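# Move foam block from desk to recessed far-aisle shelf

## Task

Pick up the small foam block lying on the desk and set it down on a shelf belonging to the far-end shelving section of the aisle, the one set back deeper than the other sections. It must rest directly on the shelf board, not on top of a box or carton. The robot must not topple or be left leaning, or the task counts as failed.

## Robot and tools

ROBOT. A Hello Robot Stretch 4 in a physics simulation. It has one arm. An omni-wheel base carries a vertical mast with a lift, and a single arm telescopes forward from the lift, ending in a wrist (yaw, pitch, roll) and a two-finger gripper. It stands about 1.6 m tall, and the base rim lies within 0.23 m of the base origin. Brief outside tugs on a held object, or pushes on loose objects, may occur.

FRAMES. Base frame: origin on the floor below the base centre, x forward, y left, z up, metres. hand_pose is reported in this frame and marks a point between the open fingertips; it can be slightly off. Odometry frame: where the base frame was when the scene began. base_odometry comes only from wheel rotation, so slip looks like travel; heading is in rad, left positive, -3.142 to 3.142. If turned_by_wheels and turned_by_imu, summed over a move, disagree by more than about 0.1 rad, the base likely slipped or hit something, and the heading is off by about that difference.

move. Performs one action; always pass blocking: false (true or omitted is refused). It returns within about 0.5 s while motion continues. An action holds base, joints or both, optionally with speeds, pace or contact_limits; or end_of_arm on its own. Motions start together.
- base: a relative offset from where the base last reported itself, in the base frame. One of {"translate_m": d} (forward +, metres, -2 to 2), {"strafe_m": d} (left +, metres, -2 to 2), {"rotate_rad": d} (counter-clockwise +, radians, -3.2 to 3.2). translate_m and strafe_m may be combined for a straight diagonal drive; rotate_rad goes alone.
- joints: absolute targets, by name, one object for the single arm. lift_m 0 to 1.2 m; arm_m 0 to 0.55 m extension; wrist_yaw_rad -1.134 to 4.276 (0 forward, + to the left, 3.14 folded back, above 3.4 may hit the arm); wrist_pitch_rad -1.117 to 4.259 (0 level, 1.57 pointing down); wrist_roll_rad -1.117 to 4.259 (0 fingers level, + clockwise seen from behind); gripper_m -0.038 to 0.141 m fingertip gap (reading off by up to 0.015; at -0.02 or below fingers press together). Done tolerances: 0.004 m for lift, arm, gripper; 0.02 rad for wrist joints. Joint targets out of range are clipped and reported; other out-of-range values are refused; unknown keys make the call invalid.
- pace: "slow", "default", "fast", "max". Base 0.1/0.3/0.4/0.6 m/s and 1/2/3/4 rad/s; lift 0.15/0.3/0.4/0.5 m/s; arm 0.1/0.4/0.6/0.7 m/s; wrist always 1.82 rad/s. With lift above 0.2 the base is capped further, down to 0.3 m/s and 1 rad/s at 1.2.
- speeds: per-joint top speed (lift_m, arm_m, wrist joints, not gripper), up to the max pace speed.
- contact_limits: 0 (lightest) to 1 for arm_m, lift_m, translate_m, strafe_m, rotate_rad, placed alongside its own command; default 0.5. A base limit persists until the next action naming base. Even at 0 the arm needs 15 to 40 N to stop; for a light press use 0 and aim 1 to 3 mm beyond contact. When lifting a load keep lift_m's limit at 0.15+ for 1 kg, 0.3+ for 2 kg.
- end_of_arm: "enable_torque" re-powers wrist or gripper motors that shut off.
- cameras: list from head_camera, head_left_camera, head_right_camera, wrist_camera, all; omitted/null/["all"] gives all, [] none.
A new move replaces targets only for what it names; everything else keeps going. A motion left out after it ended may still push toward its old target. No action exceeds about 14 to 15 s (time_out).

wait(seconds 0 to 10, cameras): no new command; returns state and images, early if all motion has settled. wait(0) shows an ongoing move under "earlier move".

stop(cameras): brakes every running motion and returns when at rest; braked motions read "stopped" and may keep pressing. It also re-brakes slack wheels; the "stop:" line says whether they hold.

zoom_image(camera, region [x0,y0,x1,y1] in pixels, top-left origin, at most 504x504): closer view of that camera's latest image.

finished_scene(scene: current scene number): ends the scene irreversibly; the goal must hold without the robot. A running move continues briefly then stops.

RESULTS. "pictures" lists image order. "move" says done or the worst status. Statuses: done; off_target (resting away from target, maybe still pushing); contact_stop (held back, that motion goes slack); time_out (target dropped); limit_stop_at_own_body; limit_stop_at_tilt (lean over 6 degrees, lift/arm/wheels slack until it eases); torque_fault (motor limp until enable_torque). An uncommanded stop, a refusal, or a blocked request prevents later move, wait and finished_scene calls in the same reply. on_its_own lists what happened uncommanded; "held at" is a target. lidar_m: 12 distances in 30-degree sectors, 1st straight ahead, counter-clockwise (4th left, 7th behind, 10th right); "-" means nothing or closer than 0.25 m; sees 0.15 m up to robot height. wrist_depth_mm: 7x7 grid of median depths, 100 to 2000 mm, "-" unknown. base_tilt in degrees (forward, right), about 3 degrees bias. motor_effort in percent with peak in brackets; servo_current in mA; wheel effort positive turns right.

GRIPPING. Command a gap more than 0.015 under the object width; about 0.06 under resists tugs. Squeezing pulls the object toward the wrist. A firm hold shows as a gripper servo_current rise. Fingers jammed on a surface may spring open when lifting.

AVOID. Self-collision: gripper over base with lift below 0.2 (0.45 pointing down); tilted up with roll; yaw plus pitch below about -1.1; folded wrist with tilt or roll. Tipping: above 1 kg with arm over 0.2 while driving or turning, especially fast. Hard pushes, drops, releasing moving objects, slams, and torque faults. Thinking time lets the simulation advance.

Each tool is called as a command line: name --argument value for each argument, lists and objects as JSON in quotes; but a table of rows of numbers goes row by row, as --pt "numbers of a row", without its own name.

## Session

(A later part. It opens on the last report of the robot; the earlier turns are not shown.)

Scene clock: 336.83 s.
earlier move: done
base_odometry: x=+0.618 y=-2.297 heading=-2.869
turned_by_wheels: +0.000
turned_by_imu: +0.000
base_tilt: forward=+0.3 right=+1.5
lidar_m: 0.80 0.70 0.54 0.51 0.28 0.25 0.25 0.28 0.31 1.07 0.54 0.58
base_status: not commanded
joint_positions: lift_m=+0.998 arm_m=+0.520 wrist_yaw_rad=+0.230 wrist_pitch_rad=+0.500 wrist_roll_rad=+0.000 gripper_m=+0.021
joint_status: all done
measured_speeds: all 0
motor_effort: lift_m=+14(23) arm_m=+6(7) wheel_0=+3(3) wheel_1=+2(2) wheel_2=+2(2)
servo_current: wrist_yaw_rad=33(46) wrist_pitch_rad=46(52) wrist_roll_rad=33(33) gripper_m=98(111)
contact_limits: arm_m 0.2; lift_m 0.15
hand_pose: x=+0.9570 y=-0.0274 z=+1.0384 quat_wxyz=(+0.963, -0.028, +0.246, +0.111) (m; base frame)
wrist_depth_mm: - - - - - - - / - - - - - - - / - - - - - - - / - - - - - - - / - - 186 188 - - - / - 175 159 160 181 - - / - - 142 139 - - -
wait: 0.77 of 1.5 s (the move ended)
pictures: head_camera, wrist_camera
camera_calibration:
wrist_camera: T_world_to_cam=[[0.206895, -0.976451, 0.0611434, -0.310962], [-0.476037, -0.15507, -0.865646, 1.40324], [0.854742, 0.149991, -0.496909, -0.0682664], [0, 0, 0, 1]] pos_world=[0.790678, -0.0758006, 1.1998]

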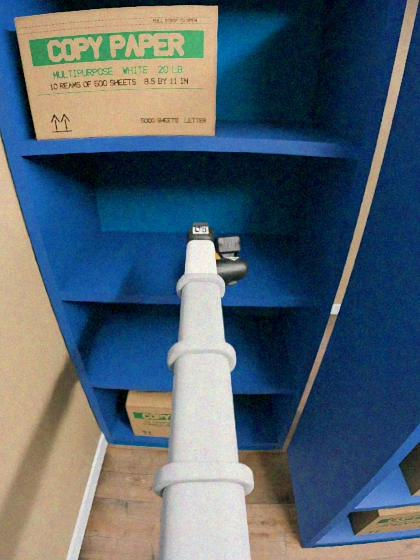

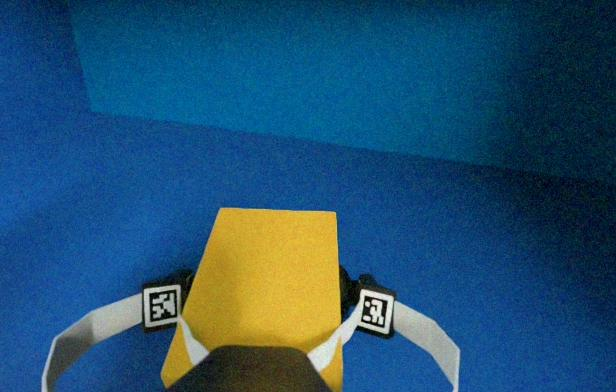

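move --joints '{"lift_m": 0.988}' --contact_limits '{"lift_m": 0.2}' --pace "slow" --blocking false --cameras '[]'

wait --seconds 0.7 --cameras '["wrist_camera"]'

Scene clock: 347.67 s.
move: moving
base_odometry: x=+0.618 y=-2.297 heading=-2.869
turned_by_wheels: +0.000
turned_by_imu: -0.001
base_tilt: forward=+0.4 right=+1.4
lidar_m: 0.79 0.73 0.53 0.50 0.26 0.25 0.25 0.27 0.33 1.09 0.51 0.58
base_status: not commanded
joint_positions: lift_m=+0.988 arm_m=+0.520 wrist_yaw_rad=+0.230 wrist_pitch_rad=+0.500 wrist_roll_rad=+0.000 gripper_m=+0.021
joint_status: lift_m moving
measured_speeds: all 0
motor_effort: lift_m=+15(15) arm_m=+6(7) wheel_0=+3(3) wheel_1=+2(2) wheel_2=+2(2)
servo_current: wrist_yaw_rad=39(39) wrist_pitch_rad=39(46) wrist_roll_rad=26(33) gripper_m=104(111)
contact_limits: arm_m 0.2; lift_m 0.2
hand_pose: x=+0.9570 y=-0.0274 z=+1.0284 quat_wxyz=(+0.963, -0.028, +0.246, +0.111) (m; base frame)
wrist_depth_mm: - - - - - - - / - - - - - - - / - - - - - - - / - - - - - - - / - - 186 187 - - - / - 175 159 160 181 - - / - - 142 140 - - -
pictures: none
No camera images: "cameras" was empty.

Scene clock: 347.90 s.
earlier move: done
base_odometry: x=+0.618 y=-2.297 heading=-2.869
turned_by_wheels: +0.000
turned_by_imu: +0.000
base_tilt: forward=+0.5 right=+1.4
lidar_m: 0.81 0.72 0.53 0.52 0.28 0.25 0.25 0.26 0.32 1.08 0.54 0.59
base_status: not commanded
joint_positions: lift_m=+0.988 arm_m=+0.520 wrist_yaw_rad=+0.230 wrist_pitch_rad=+0.500 wrist_roll_rad=+0.000 gripper_m=+0.021
joint_status: all done
measured_speeds: all 0
motor_effort: lift_m=+14(15) arm_m=+6(7) wheel_0=+3(3) wheel_1=+2(2) wheel_2=+2(2)
servo_current: wrist_yaw_rad=39(39) wrist_pitch_rad=46(46) wrist_roll_rad=26(33) gripper_m=104(111)
contact_limits: arm_m 0.2; lift_m 0.2
hand_pose: x=+0.9570 y=-0.0274 z=+1.0284 quat_wxyz=(+0.963, -0.028, +0.246, +0.111) (m; base frame)
wrist_depth_mm: - - - - - - - / - - - - - - - / - - - - - - - / - - - - - - - / - - 187 188 - - - / - 175 159 160 181 - - / - - 142 139 - - -
wait: 0.23 of 0.7 s (the move ended)
pictures: wrist_camera
camera_calibration:
wrist_camera: T_world_to_cam=[[0.206894, -0.976451, 0.0611433, -0.310351], [-0.476037, -0.155069, -0.865646, 1.39458], [0.854742, 0.149991, -0.496909, -0.073238], [0, 0, 0, 1]] pos_world=[0.790679, -0.0758006, 1.18979]

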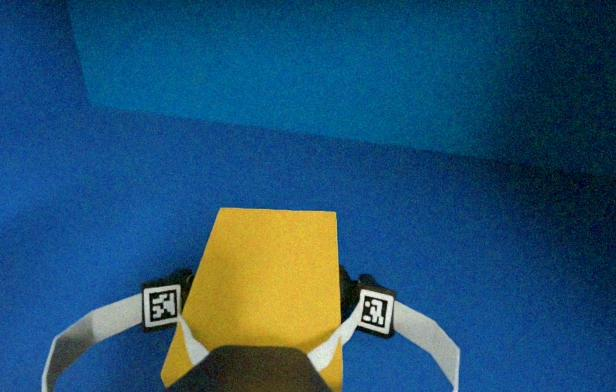

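move --joints '{"lift_m": 0.965}' --contact_limits '{"lift_m": 0.1}' --speeds '{"lift_m": 0.05}' --blocking false --cameras '[]'

wait --seconds 0.6 --cameras '["wrist_camera"]'

Scene clock: 357.07 s.
move: moving
base_odometry: x=+0.618 y=-2.297 heading=-2.869
turned_by_wheels: +0.000
turned_by_imu: -0.001
base_tilt: forward=+0.4 right=+1.4
lidar_m: 0.80 0.69 0.53 0.52 0.29 0.25 0.25 0.27 0.32 1.05 0.53 0.58
base_status: not commanded
joint_positions: lift_m=+0.968 arm_m=+0.520 wrist_yaw_rad=+0.230 wrist_pitch_rad=+0.500 wrist_roll_rad=+0.000 gripper_m=+0.021
joint_status: lift_m moving
measured_speeds: translate_m=+0.000 strafe_m=+0.000 rotate_rad=+0.000 lift_m=-0.038 arm_m=+0.000 wrist_yaw_rad=+0.000 wrist_pitch_rad=+0.000 wrist_roll_rad=+0.000
motor_effort: lift_m=+13(16) arm_m=+6(7) wheel_0=+3(3) wheel_1=+1(2) wheel_2=+2(2)
servo_current: wrist_yaw_rad=33(46) wrist_pitch_rad=52(52) wrist_roll_rad=26(39) gripper_m=104(104)
contact_limits: arm_m 0.2; lift_m 0.1
hand_pose: x=+0.9570 y=-0.0274 z=+1.0075 quat_wxyz=(+0.963, -0.028, +0.246, +0.111) (m; base frame)
wrist_depth_mm: - - - - - - - / - - - - - - - / - - - - - - - / - - - - - - - / - - 187 188 - - - / - 175 159 160 182 - - / - - 141 139 - - -
pictures: none
No camera images: "cameras" was empty.

Scene clock: 357.47 s.
earlier move: done
base_odometry: x=+0.618 y=-2.297 heading=-2.869
turned_by_wheels: +0.000
turned_by_imu: +0.000
base_tilt: forward=+0.4 right=+1.4
lidar_m: 0.80 0.72 0.52 0.51 0.29 0.25 0.25 0.25 0.31 1.05 0.54 0.59
base_status: not commanded
joint_positions: lift_m=+0.966 arm_m=+0.520 wrist_yaw_rad=+0.230 wrist_pitch_rad=+0.500 wrist_roll_rad=+0.000 gripper_m=+0.021
joint_status: all done
measured_speeds: all 0
motor_effort: lift_m=+12(16) arm_m=+6(7) wheel_0=+3(3) wheel_1=+2(2) wheel_2=+2(2)
servo_current: wrist_yaw_rad=39(46) wrist_pitch_rad=39(52) wrist_roll_rad=20(39) gripper_m=91(104)
contact_limits: arm_m 0.2; lift_m 0.1
hand_pose: x=+0.9570 y=-0.0274 z=+1.0056 quat_wxyz=(+0.963, -0.028, +0.246, +0.111) (m; base frame)
wrist_depth_mm: - - - - - - - / 597 - - - - - - / - - - - - - - / - - - - - - - / - - 186 188 - - - / - 175 158 159 182 - - / - - 137 131 - - -
wait: 0.40 of 0.6 s (the move ended)
pictures: wrist_camera
camera_calibration:
wrist_camera: T_world_to_cam=[[0.206894, -0.976451, 0.0611434, -0.308956], [-0.476037, -0.15507, -0.865646, 1.37483], [0.854742, 0.149991, -0.496909, -0.0845731], [0, 0, 0, 1]] pos_world=[0.790679, -0.0758006, 1.16698]

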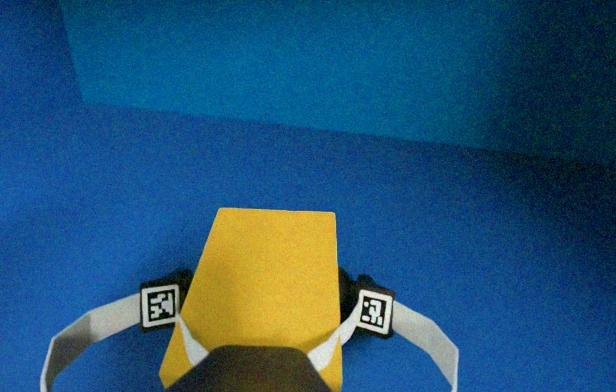

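move --joints '{"gripper_m": 0.135, "lift_m": 0.963}' --contact_limits '{"lift_m": 0.2}' --blocking false --cameras '[]'

wait --seconds 3 --cameras '["wrist_camera"]'

move --joints '{"lift_m": 1.05}' --blocking false --cameras '[]'

wait --seconds 1 --cameras '["wrist_camera"]'

Scene clock: 364.53 s.
move: moving
base_odometry: x=+0.618 y=-2.297 heading=-2.869
turned_by_wheels: +0.000
turned_by_imu: -0.001
base_tilt: forward=+0.3 right=+1.3
lidar_m: 0.79 0.70 0.53 0.50 0.27 0.25 0.25 0.25 0.34 1.06 0.55 0.59
base_status: not commanded
joint_positions: lift_m=+0.964 arm_m=+0.520 wrist_yaw_rad=+0.230 wrist_pitch_rad=+0.499 wrist_roll_rad=+0.000 gripper_m=+0.041
joint_status: lift_m moving; gripper_m moving
measured_speeds: translate_m=+0.000 strafe_m=+0.000 rotate_rad=+0.000 lift_m=+0.000 arm_m=+0.000 wrist_yaw_rad=+0.000 wrist_pitch_rad=-0.006 wrist_roll_rad=+0.000
motor_effort: lift_m=+11(13) arm_m=+6(7) wheel_0=+3(3) wheel_1=+1(2) wheel_2=+2(2)
servo_current: wrist_yaw_rad=26(39) wrist_pitch_rad=52(52) wrist_roll_rad=33(33) gripper_m=59(85)
contact_limits: arm_m 0.2; lift_m 0.2
hand_pose: x=+0.9571 y=-0.0273 z=+1.0038 quat_wxyz=(+0.963, -0.028, +0.245, +0.111) (m; base frame)
wrist_depth_mm: - - - - - - - / 597 - - - - - - / - - - - - - - / - - - - - - - / - - 190 191 - - - / - 177 160 167 186 - - / - - 141 135 - - -
pictures: none
No camera images: "cameras" was empty.

Scene clock: 366.07 s.
earlier move: done
base_odometry: x=+0.618 y=-2.297 heading=-2.869
turned_by_wheels: +0.000
turned_by_imu: -0.001
base_tilt: forward=+0.4 right=+1.3
lidar_m: 0.81 0.73 0.54 0.51 0.27 0.25 0.25 0.26 0.33 1.04 0.54 0.58
base_status: not commanded
joint_positions: lift_m=+0.964 arm_m=+0.520 wrist_yaw_rad=+0.229 wrist_pitch_rad=+0.495 wrist_roll_rad=+0.000 gripper_m=+0.135
joint_status: all done
measured_speeds: all 0
motor_effort: lift_m=+11(13) arm_m=+6(7) wheel_0=+3(3) wheel_1=+2(2) wheel_2=+0(2)
servo_current: wrist_yaw_rad=33(46) wrist_pitch_rad=59(59) wrist_roll_rad=33(33) gripper_m=46(117)
contact_limits: arm_m 0.2; lift_m 0.2
hand_pose: x=+0.9576 y=-0.0276 z=+1.0048 quat_wxyz=(+0.963, -0.028, +0.244, +0.111) (m; base frame)
wrist_depth_mm: - - - - - - - / 603 - - - - - - / - - - - - - - / - - - - - - - / - - 208 212 - - - / - 184 170 174 190 - - / - - - 151 - - -
wait: 1.53 of 3 s (the move ended)
pictures: wrist_camera
camera_calibration:
wrist_camera: T_world_to_cam=[[0.205414, -0.976769, 0.0610471, -0.307706], [-0.47244, -0.153595, -0.867876, 1.37323], [0.857091, 0.149433, -0.493015, -0.0915957], [0, 0, 0, 1]] pos_world=[0.790483, -0.0759486, 1.16542]

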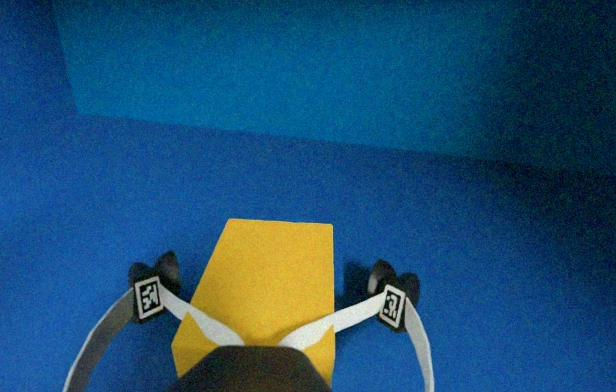

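Scene clock: 366.57 s.
move: moving
base_odometry: x=+0.618 y=-2.297 heading=-2.869
turned_by_wheels: +0.000
turned_by_imu: +0.000
base_tilt: forward=+0.3 right=+1.3
lidar_m: 0.80 0.73 0.54 0.52 0.26 0.25 0.25 0.27 0.33 1.05 0.54 0.58
base_status: not commanded
joint_positions: lift_m=+1.002 arm_m=+0.520 wrist_yaw_rad=+0.229 wrist_pitch_rad=+0.500 wrist_roll_rad=+0.000 gripper_m=+0.135
joint_status: lift_m moving
measured_speeds: translate_m=+0.000 strafe_m=+0.000 rotate_rad=+0.000 lift_m=+0.149 arm_m=+0.000 wrist_yaw_rad=+0.000 wrist_pitch_rad=+0.000 wrist_roll_rad=+0.000
motor_effort: lift_m=+23(26) arm_m=+7(7) wheel_0=+3(3) wheel_1=+1(2) wheel_2=+0(0)
servo_current: wrist_yaw_rad=33(39) wrist_pitch_rad=26(59) wrist_roll_rad=26(33) gripper_m=39(46)
contact_limits: arm_m 0.2
hand_pose: x=+0.9570 y=-0.0277 z=+1.0419 quat_wxyz=(+0.963, -0.028, +0.246, +0.111) (m; base frame)
wrist_depth_mm: - - - - - - - / - - - - - - - / - - - - - - - / - - - - - - - / - - - 235 - - - / - 187 200 201 193 - - / - - - 135 - - -
pictures: none
No camera images: "cameras" was empty.

Scene clock: 367.43 s.
earlier move: done
base_odometry: x=+0.618 y=-2.297 heading=-2.869
turned_by_wheels: +0.000
turned_by_imu: +0.000
base_tilt: forward=+0.3 right=+1.4
lidar_m: 0.80 0.70 0.54 0.51 0.27 0.25 0.25 0.25 0.34 1.07 0.53 0.59
base_status: not commanded
joint_positions: lift_m=+1.050 arm_m=+0.520 wrist_yaw_rad=+0.229 wrist_pitch_rad=+0.500 wrist_roll_rad=+0.000 gripper_m=+0.135
joint_status: all done
measured_speeds: all 0
motor_effort: lift_m=+24(27) arm_m=+6(7) wheel_0=+3(3) wheel_1=+2(2) wheel_2=+0(0)
servo_current: wrist_yaw_rad=26(39) wrist_pitch_rad=46(59) wrist_roll_rad=26(33) gripper_m=46(52)
contact_limits: arm_m 0.2
hand_pose: x=+0.9570 y=-0.0277 z=+1.0896 quat_wxyz=(+0.963, -0.028, +0.246, +0.111) (m; base frame)
wrist_depth_mm: - - - - - - - / 597 - - - - - - / - - - - - - - / - - - - - - - / - - - - - - - / - 186 - 265 193 - - / - - - - - - -
wait: 0.87 of 1 s (the move ended)
pictures: wrist_camera
camera_calibration:
wrist_camera: T_world_to_cam=[[0.205667, -0.97671, 0.0611385, -0.313239], [-0.476033, -0.154433, -0.865761, 1.44769], [0.85504, 0.148955, -0.496709, -0.043286], [0, 0, 0, 1]] pos_world=[0.790583, -0.075926, 1.251]

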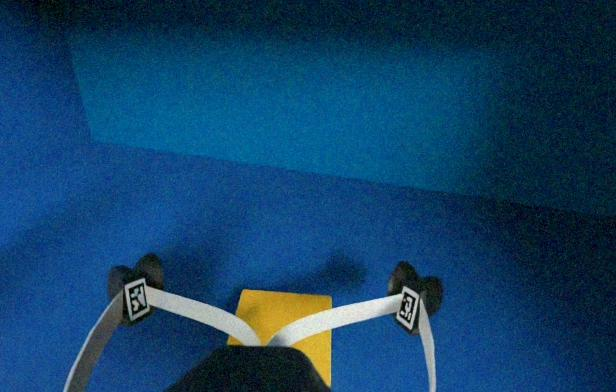

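Block is resting on the shelf, free of the gripper.

finished_scene --scene 2

The scene is finished: the task was done.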